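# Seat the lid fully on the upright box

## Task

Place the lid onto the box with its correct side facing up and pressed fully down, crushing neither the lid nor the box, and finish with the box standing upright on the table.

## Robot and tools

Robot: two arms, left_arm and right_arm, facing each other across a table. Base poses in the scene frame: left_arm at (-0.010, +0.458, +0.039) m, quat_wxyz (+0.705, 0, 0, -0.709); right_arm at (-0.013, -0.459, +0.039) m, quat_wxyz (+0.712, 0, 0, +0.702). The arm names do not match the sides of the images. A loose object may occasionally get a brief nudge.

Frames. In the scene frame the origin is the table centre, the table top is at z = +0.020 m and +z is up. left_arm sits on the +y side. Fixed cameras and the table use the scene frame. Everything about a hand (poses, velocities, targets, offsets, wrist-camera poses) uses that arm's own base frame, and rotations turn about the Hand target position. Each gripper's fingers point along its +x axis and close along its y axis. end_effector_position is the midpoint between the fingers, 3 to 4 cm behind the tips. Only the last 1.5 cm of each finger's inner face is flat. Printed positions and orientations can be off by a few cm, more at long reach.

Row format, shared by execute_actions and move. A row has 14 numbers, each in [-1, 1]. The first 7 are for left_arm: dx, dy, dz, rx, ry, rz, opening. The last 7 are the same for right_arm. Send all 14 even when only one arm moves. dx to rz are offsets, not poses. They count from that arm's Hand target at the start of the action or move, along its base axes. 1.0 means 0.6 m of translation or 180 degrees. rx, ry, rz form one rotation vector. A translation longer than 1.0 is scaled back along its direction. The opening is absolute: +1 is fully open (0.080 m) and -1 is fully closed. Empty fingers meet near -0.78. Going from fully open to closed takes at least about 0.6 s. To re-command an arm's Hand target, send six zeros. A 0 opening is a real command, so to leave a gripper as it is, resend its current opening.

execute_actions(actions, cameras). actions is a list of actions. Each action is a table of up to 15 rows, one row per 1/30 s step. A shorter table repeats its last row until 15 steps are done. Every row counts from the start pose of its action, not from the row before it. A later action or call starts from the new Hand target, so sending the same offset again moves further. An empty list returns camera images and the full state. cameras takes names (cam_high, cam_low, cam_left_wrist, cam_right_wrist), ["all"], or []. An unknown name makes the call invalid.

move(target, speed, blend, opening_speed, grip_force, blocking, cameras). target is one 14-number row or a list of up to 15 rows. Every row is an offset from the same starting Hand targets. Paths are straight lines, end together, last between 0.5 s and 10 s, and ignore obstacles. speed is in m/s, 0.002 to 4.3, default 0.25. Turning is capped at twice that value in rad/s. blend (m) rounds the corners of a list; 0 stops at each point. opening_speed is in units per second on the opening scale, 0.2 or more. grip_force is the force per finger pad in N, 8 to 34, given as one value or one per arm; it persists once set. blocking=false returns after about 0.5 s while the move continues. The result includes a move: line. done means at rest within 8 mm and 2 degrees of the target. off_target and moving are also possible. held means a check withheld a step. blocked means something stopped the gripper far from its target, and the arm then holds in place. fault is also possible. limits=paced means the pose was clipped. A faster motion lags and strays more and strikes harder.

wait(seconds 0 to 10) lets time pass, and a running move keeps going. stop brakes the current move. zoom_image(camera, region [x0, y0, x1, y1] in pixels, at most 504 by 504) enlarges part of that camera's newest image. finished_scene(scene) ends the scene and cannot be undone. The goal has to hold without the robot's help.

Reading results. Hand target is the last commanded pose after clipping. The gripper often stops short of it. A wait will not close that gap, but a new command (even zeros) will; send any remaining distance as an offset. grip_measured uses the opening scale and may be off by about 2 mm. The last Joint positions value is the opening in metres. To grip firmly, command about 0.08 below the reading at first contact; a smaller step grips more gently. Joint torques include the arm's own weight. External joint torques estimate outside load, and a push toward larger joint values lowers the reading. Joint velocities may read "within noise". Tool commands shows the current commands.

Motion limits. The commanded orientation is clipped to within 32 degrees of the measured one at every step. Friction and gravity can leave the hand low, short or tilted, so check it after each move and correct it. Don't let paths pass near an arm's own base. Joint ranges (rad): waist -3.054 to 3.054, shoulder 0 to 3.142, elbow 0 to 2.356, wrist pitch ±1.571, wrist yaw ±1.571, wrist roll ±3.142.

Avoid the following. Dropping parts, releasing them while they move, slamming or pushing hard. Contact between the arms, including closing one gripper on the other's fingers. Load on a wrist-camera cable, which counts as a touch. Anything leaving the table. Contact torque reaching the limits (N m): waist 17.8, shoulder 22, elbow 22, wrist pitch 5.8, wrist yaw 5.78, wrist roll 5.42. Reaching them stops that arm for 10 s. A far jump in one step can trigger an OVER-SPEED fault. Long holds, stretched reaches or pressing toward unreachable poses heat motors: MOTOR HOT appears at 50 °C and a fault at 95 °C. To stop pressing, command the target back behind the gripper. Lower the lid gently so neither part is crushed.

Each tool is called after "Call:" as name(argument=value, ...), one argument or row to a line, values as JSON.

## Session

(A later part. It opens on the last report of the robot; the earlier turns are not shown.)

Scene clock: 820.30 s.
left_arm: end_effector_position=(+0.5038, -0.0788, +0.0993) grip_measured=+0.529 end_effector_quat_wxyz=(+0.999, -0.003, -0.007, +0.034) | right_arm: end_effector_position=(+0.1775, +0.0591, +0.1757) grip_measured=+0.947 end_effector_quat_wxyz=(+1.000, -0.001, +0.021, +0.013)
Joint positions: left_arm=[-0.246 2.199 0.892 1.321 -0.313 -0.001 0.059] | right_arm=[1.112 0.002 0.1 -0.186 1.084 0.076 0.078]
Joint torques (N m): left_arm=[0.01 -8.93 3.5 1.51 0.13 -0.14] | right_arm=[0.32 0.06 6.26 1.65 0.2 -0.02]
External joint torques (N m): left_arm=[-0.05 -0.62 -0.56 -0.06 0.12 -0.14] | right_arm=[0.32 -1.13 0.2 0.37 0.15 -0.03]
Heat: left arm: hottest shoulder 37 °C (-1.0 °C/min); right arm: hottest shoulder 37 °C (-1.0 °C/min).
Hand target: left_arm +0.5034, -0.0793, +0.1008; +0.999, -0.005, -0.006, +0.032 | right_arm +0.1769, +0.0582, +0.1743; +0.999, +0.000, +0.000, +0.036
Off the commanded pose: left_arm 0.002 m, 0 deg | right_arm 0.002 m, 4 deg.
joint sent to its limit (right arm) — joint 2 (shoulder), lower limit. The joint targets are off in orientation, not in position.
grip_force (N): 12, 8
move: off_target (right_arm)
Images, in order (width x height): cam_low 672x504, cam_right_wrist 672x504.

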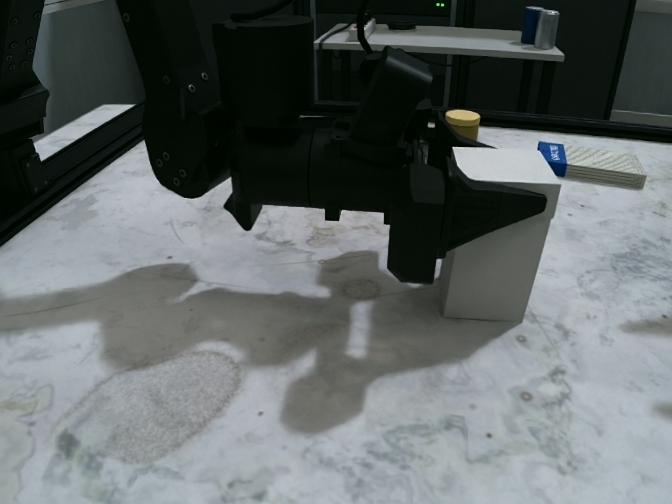

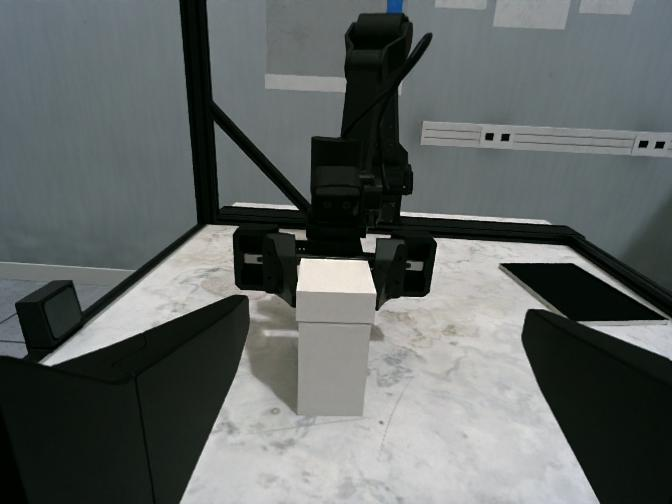

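Call:
move(
  target=[0,0,0.012,0,0,0,0.25,0,0,0,0,0,0,0.95],
  speed=0.05,
  cameras=["cam_low","cam_right_wrist"],
)

Call:
zoom_image(
  camera="cam_low",
  region=[430, 130, 590, 250],
)

Call:
zoom_image(
  camera="cam_right_wrist",
  region=[280, 250, 390, 330],
)

Scene clock: 831.73 s.
left_arm: end_effector_position=(+0.5039, -0.0788, +0.1014) grip_measured=+0.529 end_effector_quat_wxyz=(+0.999, -0.001, +0.000, +0.034) | right_arm: end_effector_position=(+0.1775, +0.0591, +0.1757) grip_measured=+0.947 end_effector_quat_wxyz=(+1.000, -0.001, +0.021, +0.013)
Joint positions: left_arm=[-0.246 2.181 0.892 1.289 -0.313 -0.001 0.059] | right_arm=[1.112 0.002 0.1 -0.186 1.084 0.076 0.078]
Joint torques (N m): left_arm=[0.08 -9.93 3.45 1.9 0.1 -0.12] | right_arm=[0.22 0.42 6.49 1.65 0.22 -0.06]
External joint torques (N m): left_arm=[0.07 -1.69 -0.63 0.34 0.1 -0.13] | right_arm=[0.22 -0.77 0.5 0.39 0.17 -0.07]
Heat: left arm: hottest shoulder 39 °C (+1.0 °C/min); right arm: hottest elbow 37 °C (+1.0 °C/min).
Hand target: left_arm +0.5034, -0.0793, +0.1081; +0.999, -0.005, -0.006, +0.032 | right_arm +0.1769, +0.0582, +0.1743; +0.999, +0.000, +0.000, +0.036
Off the commanded pose: left_arm 0.007 m, 1 deg | right_arm 0.002 m, 4 deg.
joint sent to its limit (right arm) — joint 2 (shoulder), lower limit. The joint targets are off in orientation, not in position.
grip_force (N): 12, 8
move: off_target (right_arm)
Images, in order (width x height): cam_low 672x504, cam_right_wrist 672x504.

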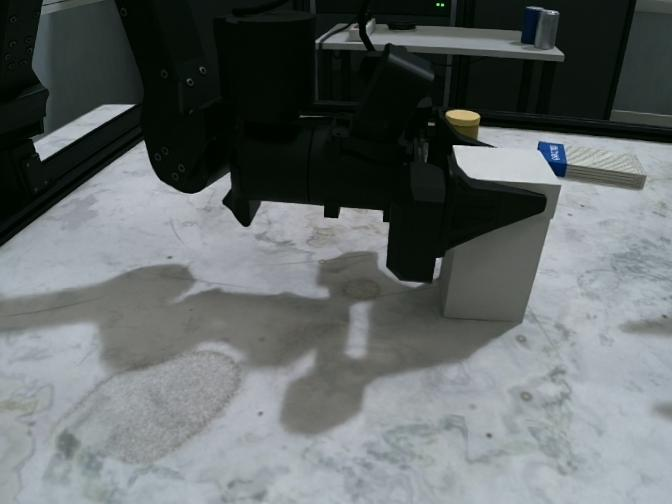

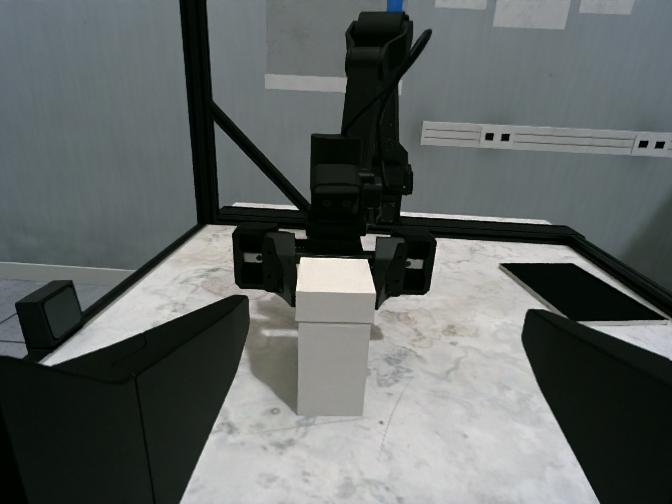

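Scaled by 3.150 from the camera's 672x504 image, which has a finer 960x720 frame.

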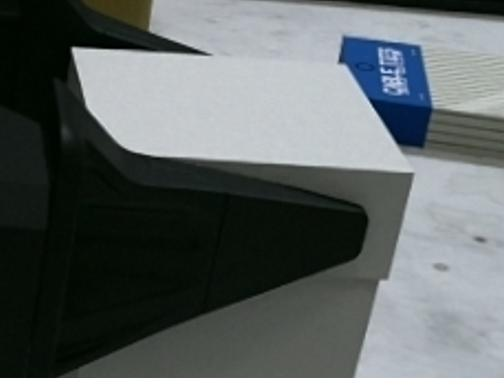

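Scaled by 4.582 from the camera's 672x504 image, which has a finer 960x720 frame.

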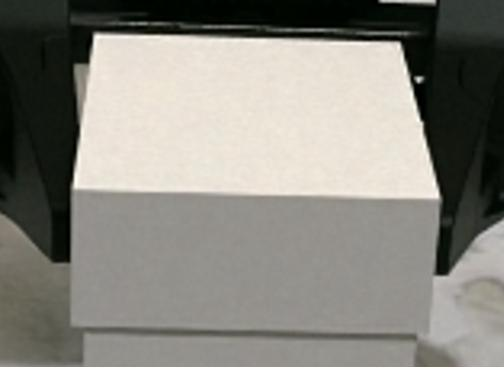

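Call:
move(
  target=[
    [0,0,-0.016,0,0,0,0.25,0,0,0,0,0,0,0.95],
    [0,0,-0.016,0,0,0,0.75,0,0,0,0,0,0,0.95],
  ],
  speed=0.05,
  opening_speed=0.4,
  cameras=["cam_low","cam_right_wrist"],
)

Call:
zoom_image(
  camera="cam_right_wrist",
  region=[260, 220, 420, 340],
)

Scene clock: 848.33 s.
left_arm: end_effector_position=(+0.5038, -0.0788, +0.1007) grip_measured=+0.745 end_effector_quat_wxyz=(+0.999, -0.003, -0.008, +0.034) | right_arm: end_effector_position=(+0.1775, +0.0591, +0.1757) grip_measured=+0.947 end_effector_quat_wxyz=(+1.000, -0.001, +0.021, +0.013)
Joint positions: left_arm=[-0.246 2.195 0.892 1.319 -0.313 -0.001 0.069] | right_arm=[1.112 0.002 0.1 -0.186 1.084 0.076 0.078]
Joint torques (N m): left_arm=[-0.12 -7.58 3.42 2.18 0.11 -0.13] | right_arm=[0.26 0.17 6.32 1.65 0.18 -0.05]
External joint torques (N m): left_arm=[-0.11 0.72 -0.66 0.62 0.1 -0.13] | right_arm=[0.26 -1.03 0.33 0.38 0.13 -0.05]
Heat: left arm: hottest shoulder 42 °C (+3.0 °C/min); right arm: hottest elbow 37 °C (+1.0 °C/min).
Hand target: left_arm +0.5034, -0.0793, +0.0986; +0.999, -0.005, -0.007, +0.032 | right_arm +0.1769, +0.0582, +0.1743; +0.999, +0.000, +0.000, +0.036
Off the commanded pose: left_arm 0.002 m, 0 deg | right_arm 0.002 m, 4 deg.
joint sent to its limit (right arm) — joint 2 (shoulder), lower limit. The joint targets are off in orientation, not in position.
grip_force (N): 12, 8
move: off_target (right_arm)
Images, in order (width x height): cam_low 672x504, cam_right_wrist 672x504.

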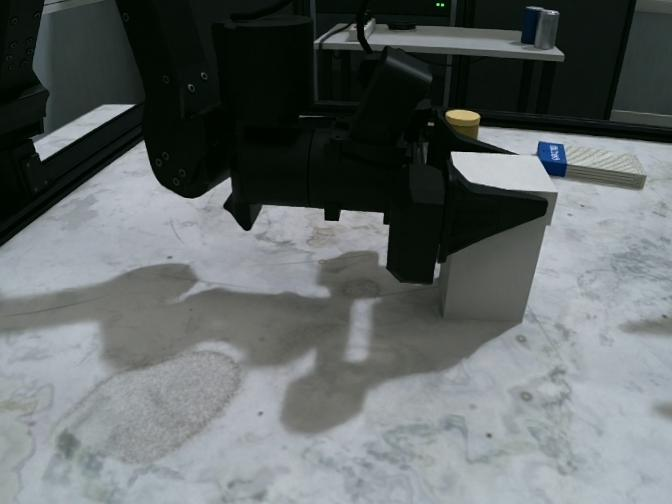

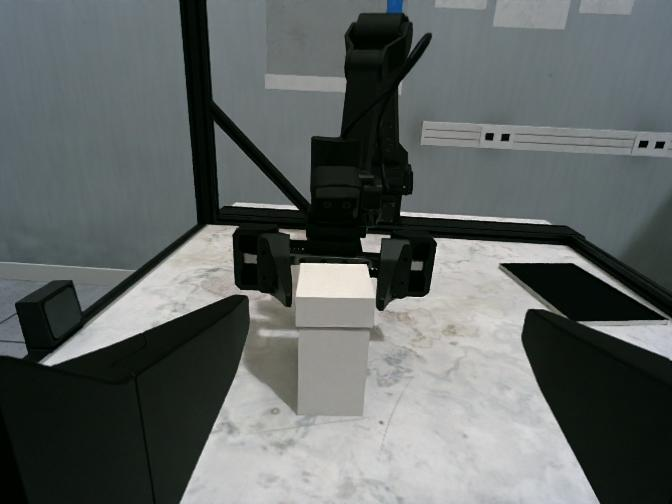

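Scaled by 3.150 from the camera's 672x504 image, which has a finer 960x720 frame.

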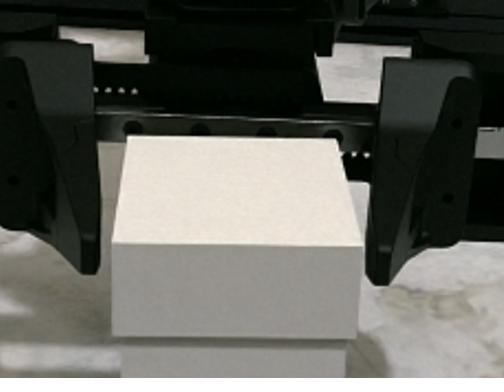

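Call:
move(
  target=[
    [-0.17,0,0,0,0,0,0.95,0,0,0,0,0,0,0.95],
    [-0.15,0,0.17,-0.018,0.277,0,-0.72,0,0,0,0,0,0,0.95],
    [0.004,0.002,0.13,-0.018,0.277,0,-0.72,0,0,0,0,0,0,0.95],
    [0.004,0.002,0.09,-0.018,0.277,0,-0.72,0,0,0,0,0,0,0.95],
  ],
  speed=[0.12,0.3,0.3,0.1],
  opening_speed=2,
  blend=[0,0,0.02,0],
  cameras=["cam_low","cam_right_wrist","cam_left_wrist"],
)

Scene clock: 872.17 s.
left_arm: end_effector_position=(+0.5068, -0.0775, +0.1586) grip_measured=-0.716 end_effector_quat_wxyz=(+0.911, -0.022, +0.411, +0.034) | right_arm: end_effector_position=(+0.1775, +0.0591, +0.1757) grip_measured=+0.947 end_effector_quat_wxyz=(+1.000, -0.001, +0.021, +0.013)
Joint positions: left_arm=[-0.204 1.964 1.626 -0.528 -0.178 -0.222 0.003] | right_arm=[1.112 0.002 0.1 -0.186 1.084 0.076 0.078]
Joint torques (N m): left_arm=[-0.09 -8.39 4.78 1.8 0.07 0.16] | right_arm=[0.33 0.25 6.37 1.64 0.19 -0.07]
External joint torques (N m): left_arm=[-0.03 0.83 -1.61 0.51 0.15 0.16] | right_arm=[0.32 -0.94 0.4 0.37 0.14 -0.08]
Heat: left arm: hottest shoulder 40 °C (+2.0 °C/min); right arm: hottest elbow 37 °C (+0.0 °C/min).
Hand target: left_arm +0.5058, -0.0780, +0.1526; +0.909, -0.019, +0.416, +0.031 | right_arm +0.1769, +0.0582, +0.1743; +0.999, +0.000, +0.000, +0.036
Off the commanded pose: left_arm 0.006 m, 1 deg | right_arm 0.002 m, 4 deg.
joint sent to its limit (right arm) — joint 2 (shoulder), lower limit. The joint targets are off in orientation, not in position.
grip_force (N): 12, 8
move: off_target (right_arm); blend cut to 0.012 m at target 3
Images, in order (width x height): cam_low 672x504, cam_left_wrist 672x504, cam_right_wrist 672x504.

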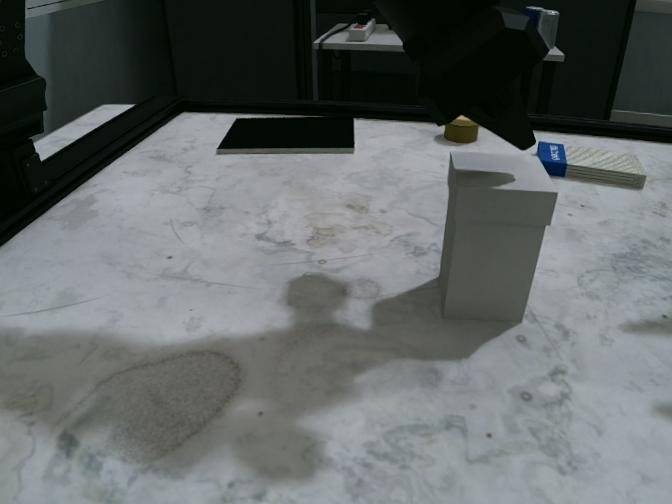

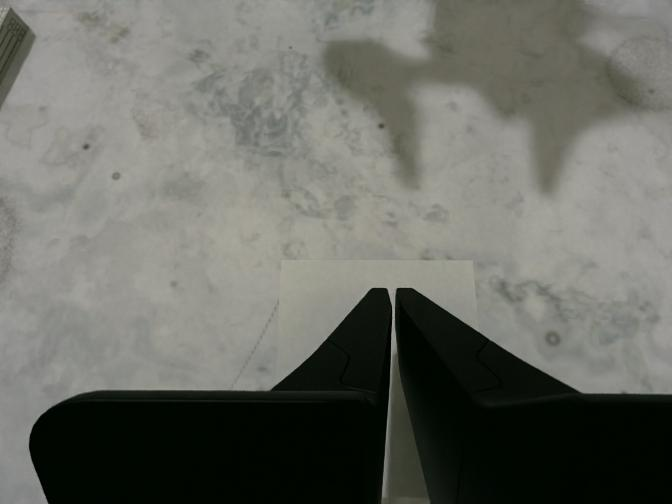

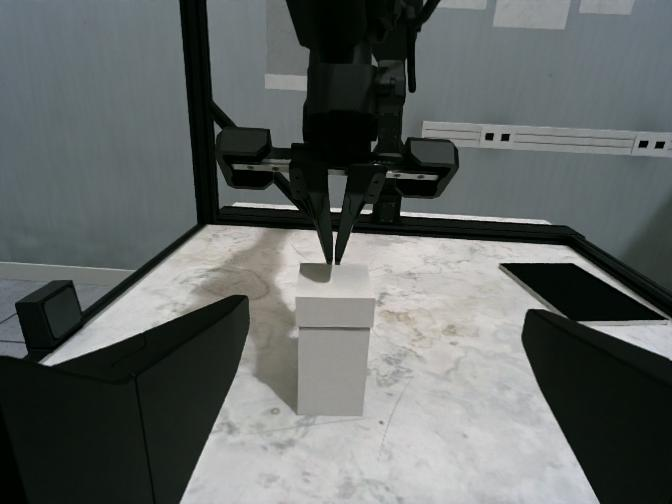

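Call:
move(
  target=[
    [-0.02,0,0,0,0,0,-0.72,0,0,0,0,0,0,0.95],
    [-0.02,0,-0.045,0,0,0,-0.72,0,0,0,0,0,0,0.95],
  ],
  speed=[0.1,0.04],
  cameras=["cam_low","cam_right_wrist"],
)

Call:
zoom_image(
  camera="cam_low",
  region=[420, 120, 580, 240],
)

Scene clock: 886.60 s.
left_arm: end_effector_position=(+0.4966, -0.0772, +0.1317) grip_measured=-0.716 end_effector_quat_wxyz=(+0.911, -0.021, +0.410, +0.032) | right_arm: end_effector_position=(+0.1775, +0.0591, +0.1757) grip_measured=+0.947 end_effector_quat_wxyz=(+1.000, -0.001, +0.021, +0.013)
Joint positions: left_arm=[-0.207 1.94 1.484 -0.408 -0.178 -0.222 0.003] | right_arm=[1.112 0.002 0.1 -0.186 1.084 0.076 0.078]
Joint torques (N m): left_arm=[-0.23 -8.44 4.31 1.6 -0.07 0.06] | right_arm=[0.4 0.14 6.33 1.64 0.18 -0.03]
External joint torques (N m): left_arm=[-0.19 0.4 -1.92 0.32 0.02 0.05] | right_arm=[0.39 -1.06 0.32 0.37 0.14 -0.03]
Heat: left arm: hottest shoulder 40 °C (+2.0 °C/min); right arm: hottest wrist pitch 38 °C (+1.0 °C/min).
Hand target: left_arm +0.4938, -0.0780, +0.1255; +0.909, -0.019, +0.416, +0.031 | right_arm +0.1769, +0.0582, +0.1743; +0.999, +0.000, +0.000, +0.036
Off the commanded pose: left_arm 0.007 m, 1 deg | right_arm 0.002 m, 4 deg.
joint sent to its limit (right arm) — joint 2 (shoulder), lower limit. The joint targets are off in orientation, not in position.
grip_force (N): 12, 8
move: off_target (right_arm)
Images, in order (width x height): cam_low 672x504, cam_right_wrist 672x504.

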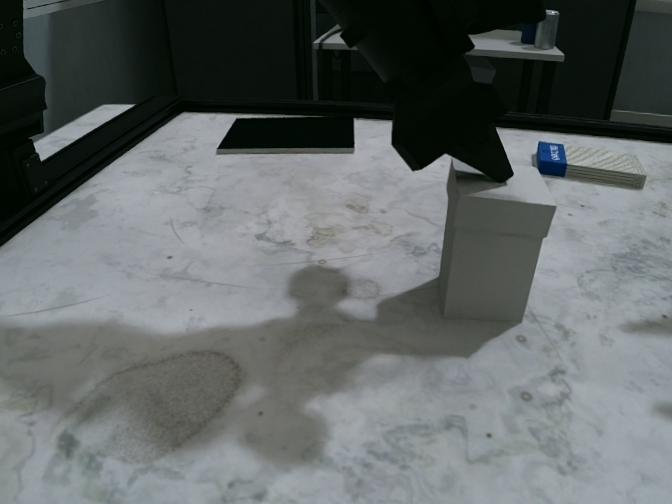

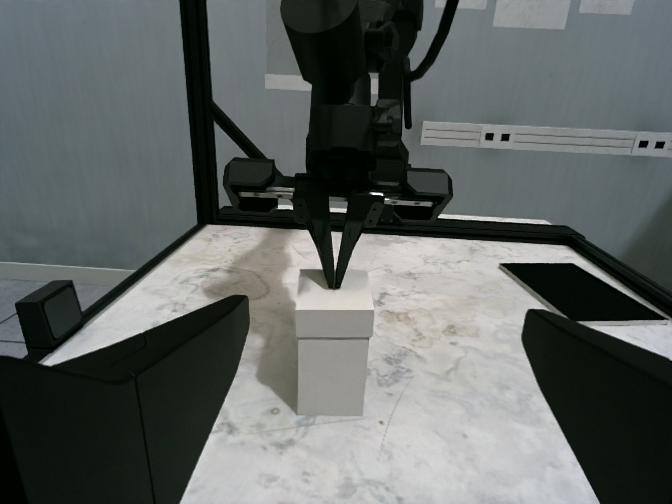

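Scaled by 3.150 from the camera's 672x504 image, which has a finer 960x720 frame.

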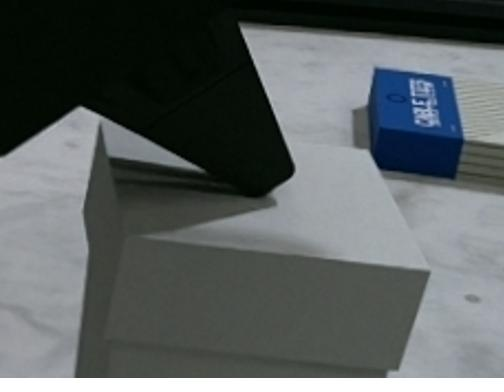

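Call:
move(
  target=[0.008,0,-0.04,0,0,0,-0.72,0,0,0,0,0,0,0.95],
  speed=0.04,
  cameras=["cam_low","cam_right_wrist"],
)

Call:
zoom_image(
  camera="cam_low",
  region=[420, 140, 580, 260],
)

Scene clock: 894.67 s.
left_arm: end_effector_position=(+0.5029, -0.0786, +0.1178) grip_measured=-0.716 end_effector_quat_wxyz=(+0.916, -0.024, +0.398, +0.031) | right_arm: end_effector_position=(+0.1775, +0.0591, +0.1757) grip_measured=+0.947 end_effector_quat_wxyz=(+1.000, -0.001, +0.021, +0.013)
Joint positions: left_arm=[-0.207 1.965 1.447 -0.32 -0.177 -0.222 0.003] | right_arm=[1.112 0.002 0.1 -0.186 1.084 0.076 0.078]
Joint torques (N m): left_arm=[0 -6.7 3.78 1.22 -0.03 0.09] | right_arm=[0.15 0.1 6.41 1.61 0.21 -0.03]
External joint torques (N m): left_arm=[0.01 2.26 -2.38 -0.07 0.05 0.08] | right_arm=[0.15 -1.08 0.36 0.33 0.15 -0.04]
Heat: left arm: hottest shoulder 40 °C (+0.0 °C/min); right arm: hottest wrist pitch 38 °C (+1.0 °C/min).
Hand target: left_arm +0.4986, -0.0780, +0.1015; +0.909, -0.019, +0.416, +0.031 | right_arm +0.1769, +0.0582, +0.1743; +0.999, +0.000, +0.000, +0.036
Off the commanded pose: left_arm 0.017 m, 2 deg | right_arm 0.002 m, 4 deg.
joint sent to its limit (right arm) — joint 2 (shoulder), lower limit. The joint targets are off in orientation, not in position.
grip_force (N): 12, 8
move: off_target (left_arm, right_arm)
Images, in order (width x height): cam_low 672x504, cam_right_wrist 672x504.

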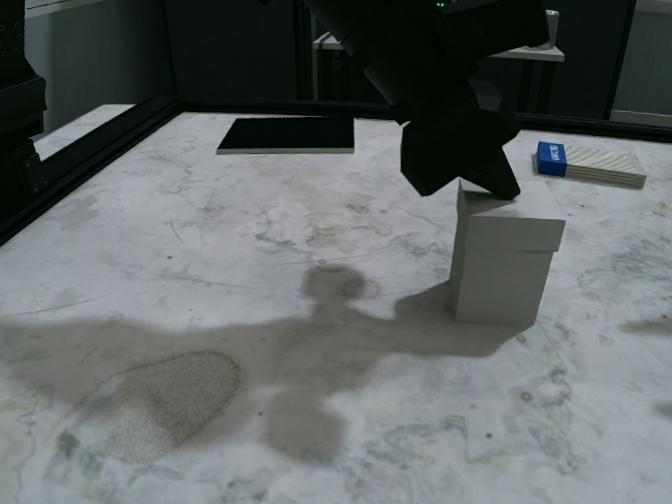

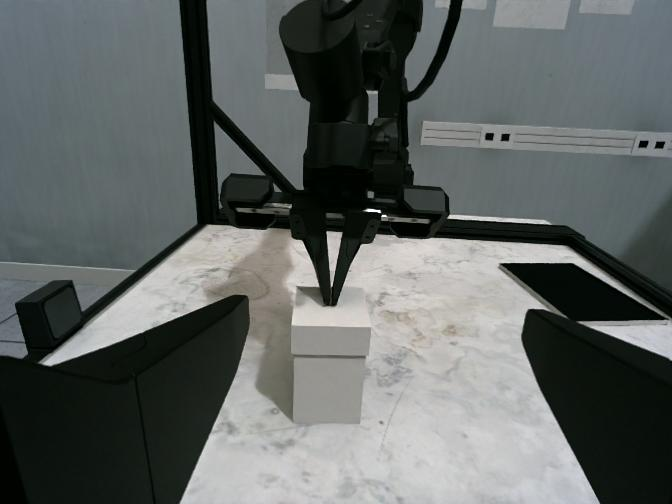

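Scaled by 3.150 from the camera's 672x504 image, which has a finer 960x720 frame.

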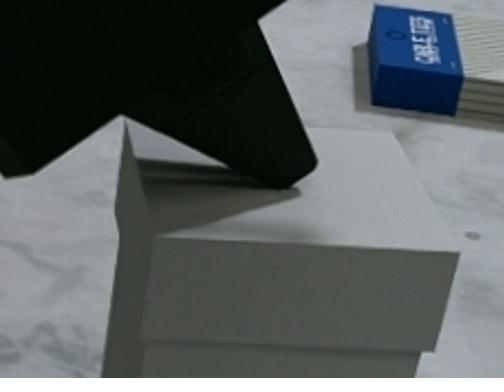

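Call:
move(
  target=[
    [-0.005,0,0.05,0,0,0,-0.72,0,0,0,0,0,0,0.95],
    [-0.2,0,0.2,0,0,0,-0.72,0,0,0,0,0,0,0.95],
  ],
  speed=[0.06,0.3],
  cameras=["cam_low","cam_right_wrist"],
)

Call:
zoom_image(
  camera="cam_low",
  region=[420, 160, 600, 340],
)

Call:
zoom_image(
  camera="cam_right_wrist",
  region=[260, 270, 420, 430],
)

Scene clock: 919.20 s.
left_arm: end_effector_position=(+0.3807, -0.0786, +0.2219) grip_measured=-0.716 end_effector_quat_wxyz=(+0.908, -0.018, +0.417, +0.029) | right_arm: end_effector_position=(+0.1775, +0.0591, +0.1757) grip_measured=+0.947 end_effector_quat_wxyz=(+1.000, -0.001, +0.021, +0.013)
Joint positions: left_arm=[-0.289 1.499 1.345 -0.736 -0.223 -0.28 0.003] | right_arm=[1.112 0.002 0.1 -0.186 1.084 0.076 0.078]
Joint torques (N m): left_arm=[-0.32 -6.69 5.03 1.56 -0.35 -0.14] | right_arm=[0.21 0.25 6.44 1.65 0.2 -0.02]
External joint torques (N m): left_arm=[-0.31 -1.02 -1.13 0.35 -0.24 -0.15] | right_arm=[0.21 -0.92 0.36 0.36 0.15 -0.03]
Heat: left arm: hottest shoulder 39 °C (-2.0 °C/min); right arm: hottest wrist pitch 38 °C (+1.0 °C/min).
Hand target: left_arm +0.3786, -0.0780, +0.2215; +0.909, -0.019, +0.416, +0.031 | right_arm +0.1769, +0.0582, +0.1743; +0.999, +0.000, +0.000, +0.036
Off the commanded pose: left_arm 0.002 m, 0 deg | right_arm 0.002 m, 4 deg.
joint sent to its limit (right arm) — joint 2 (shoulder), lower limit. The joint targets are off in orientation, not in position.
grip_force (N): 12, 8
move: off_target (right_arm)
Images, in order (width x height): cam_low 672x504, cam_right_wrist 672x504.

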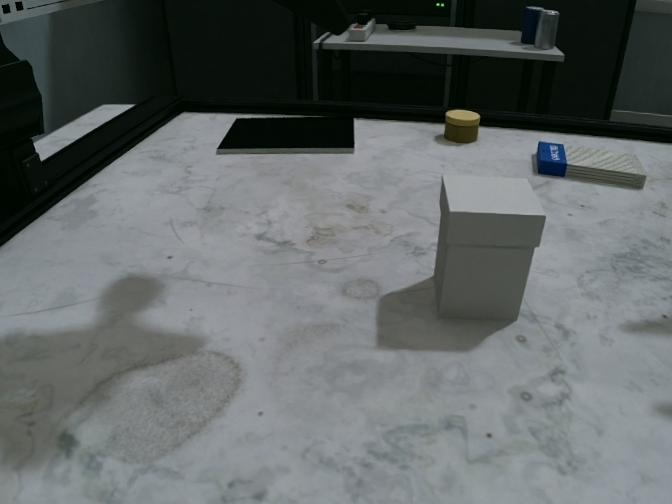

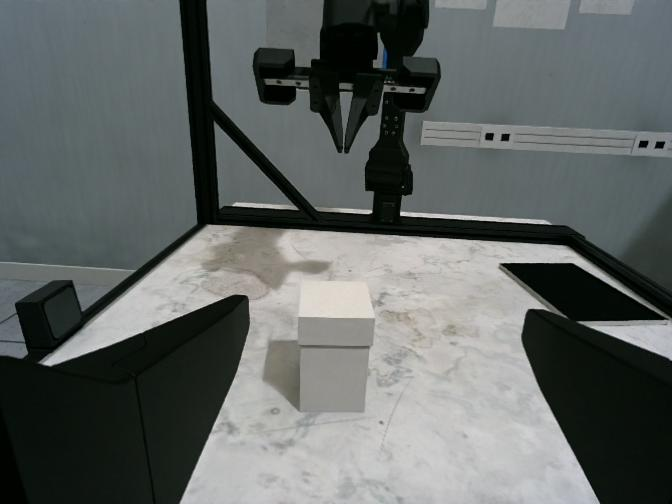

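Scaled by 2.800 from the camera's 672x504 image, which has a finer 960x720 frame.

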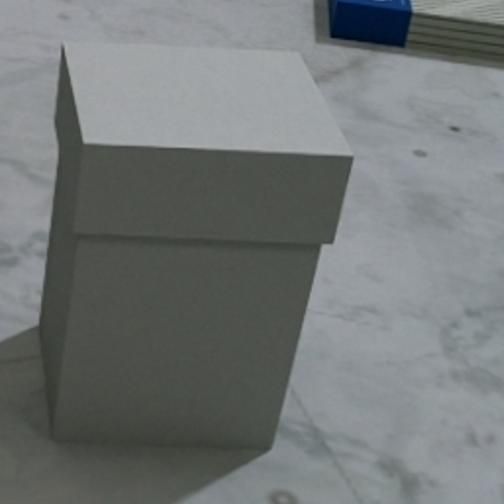

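Scaled by 3.150 from the camera's 672x504 image, which has a finer 960x720 frame.

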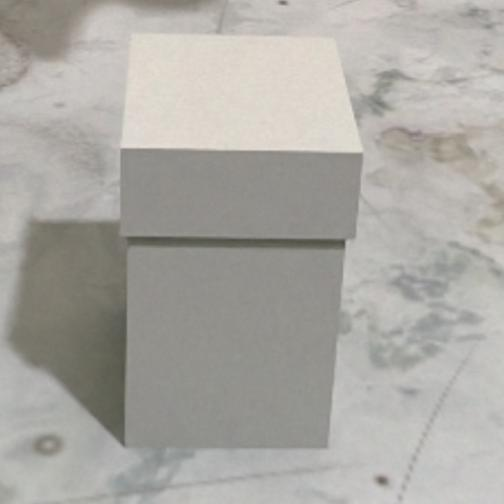

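Call:
finished_scene(
  scene=2,
)

The scene is finished: the task was done.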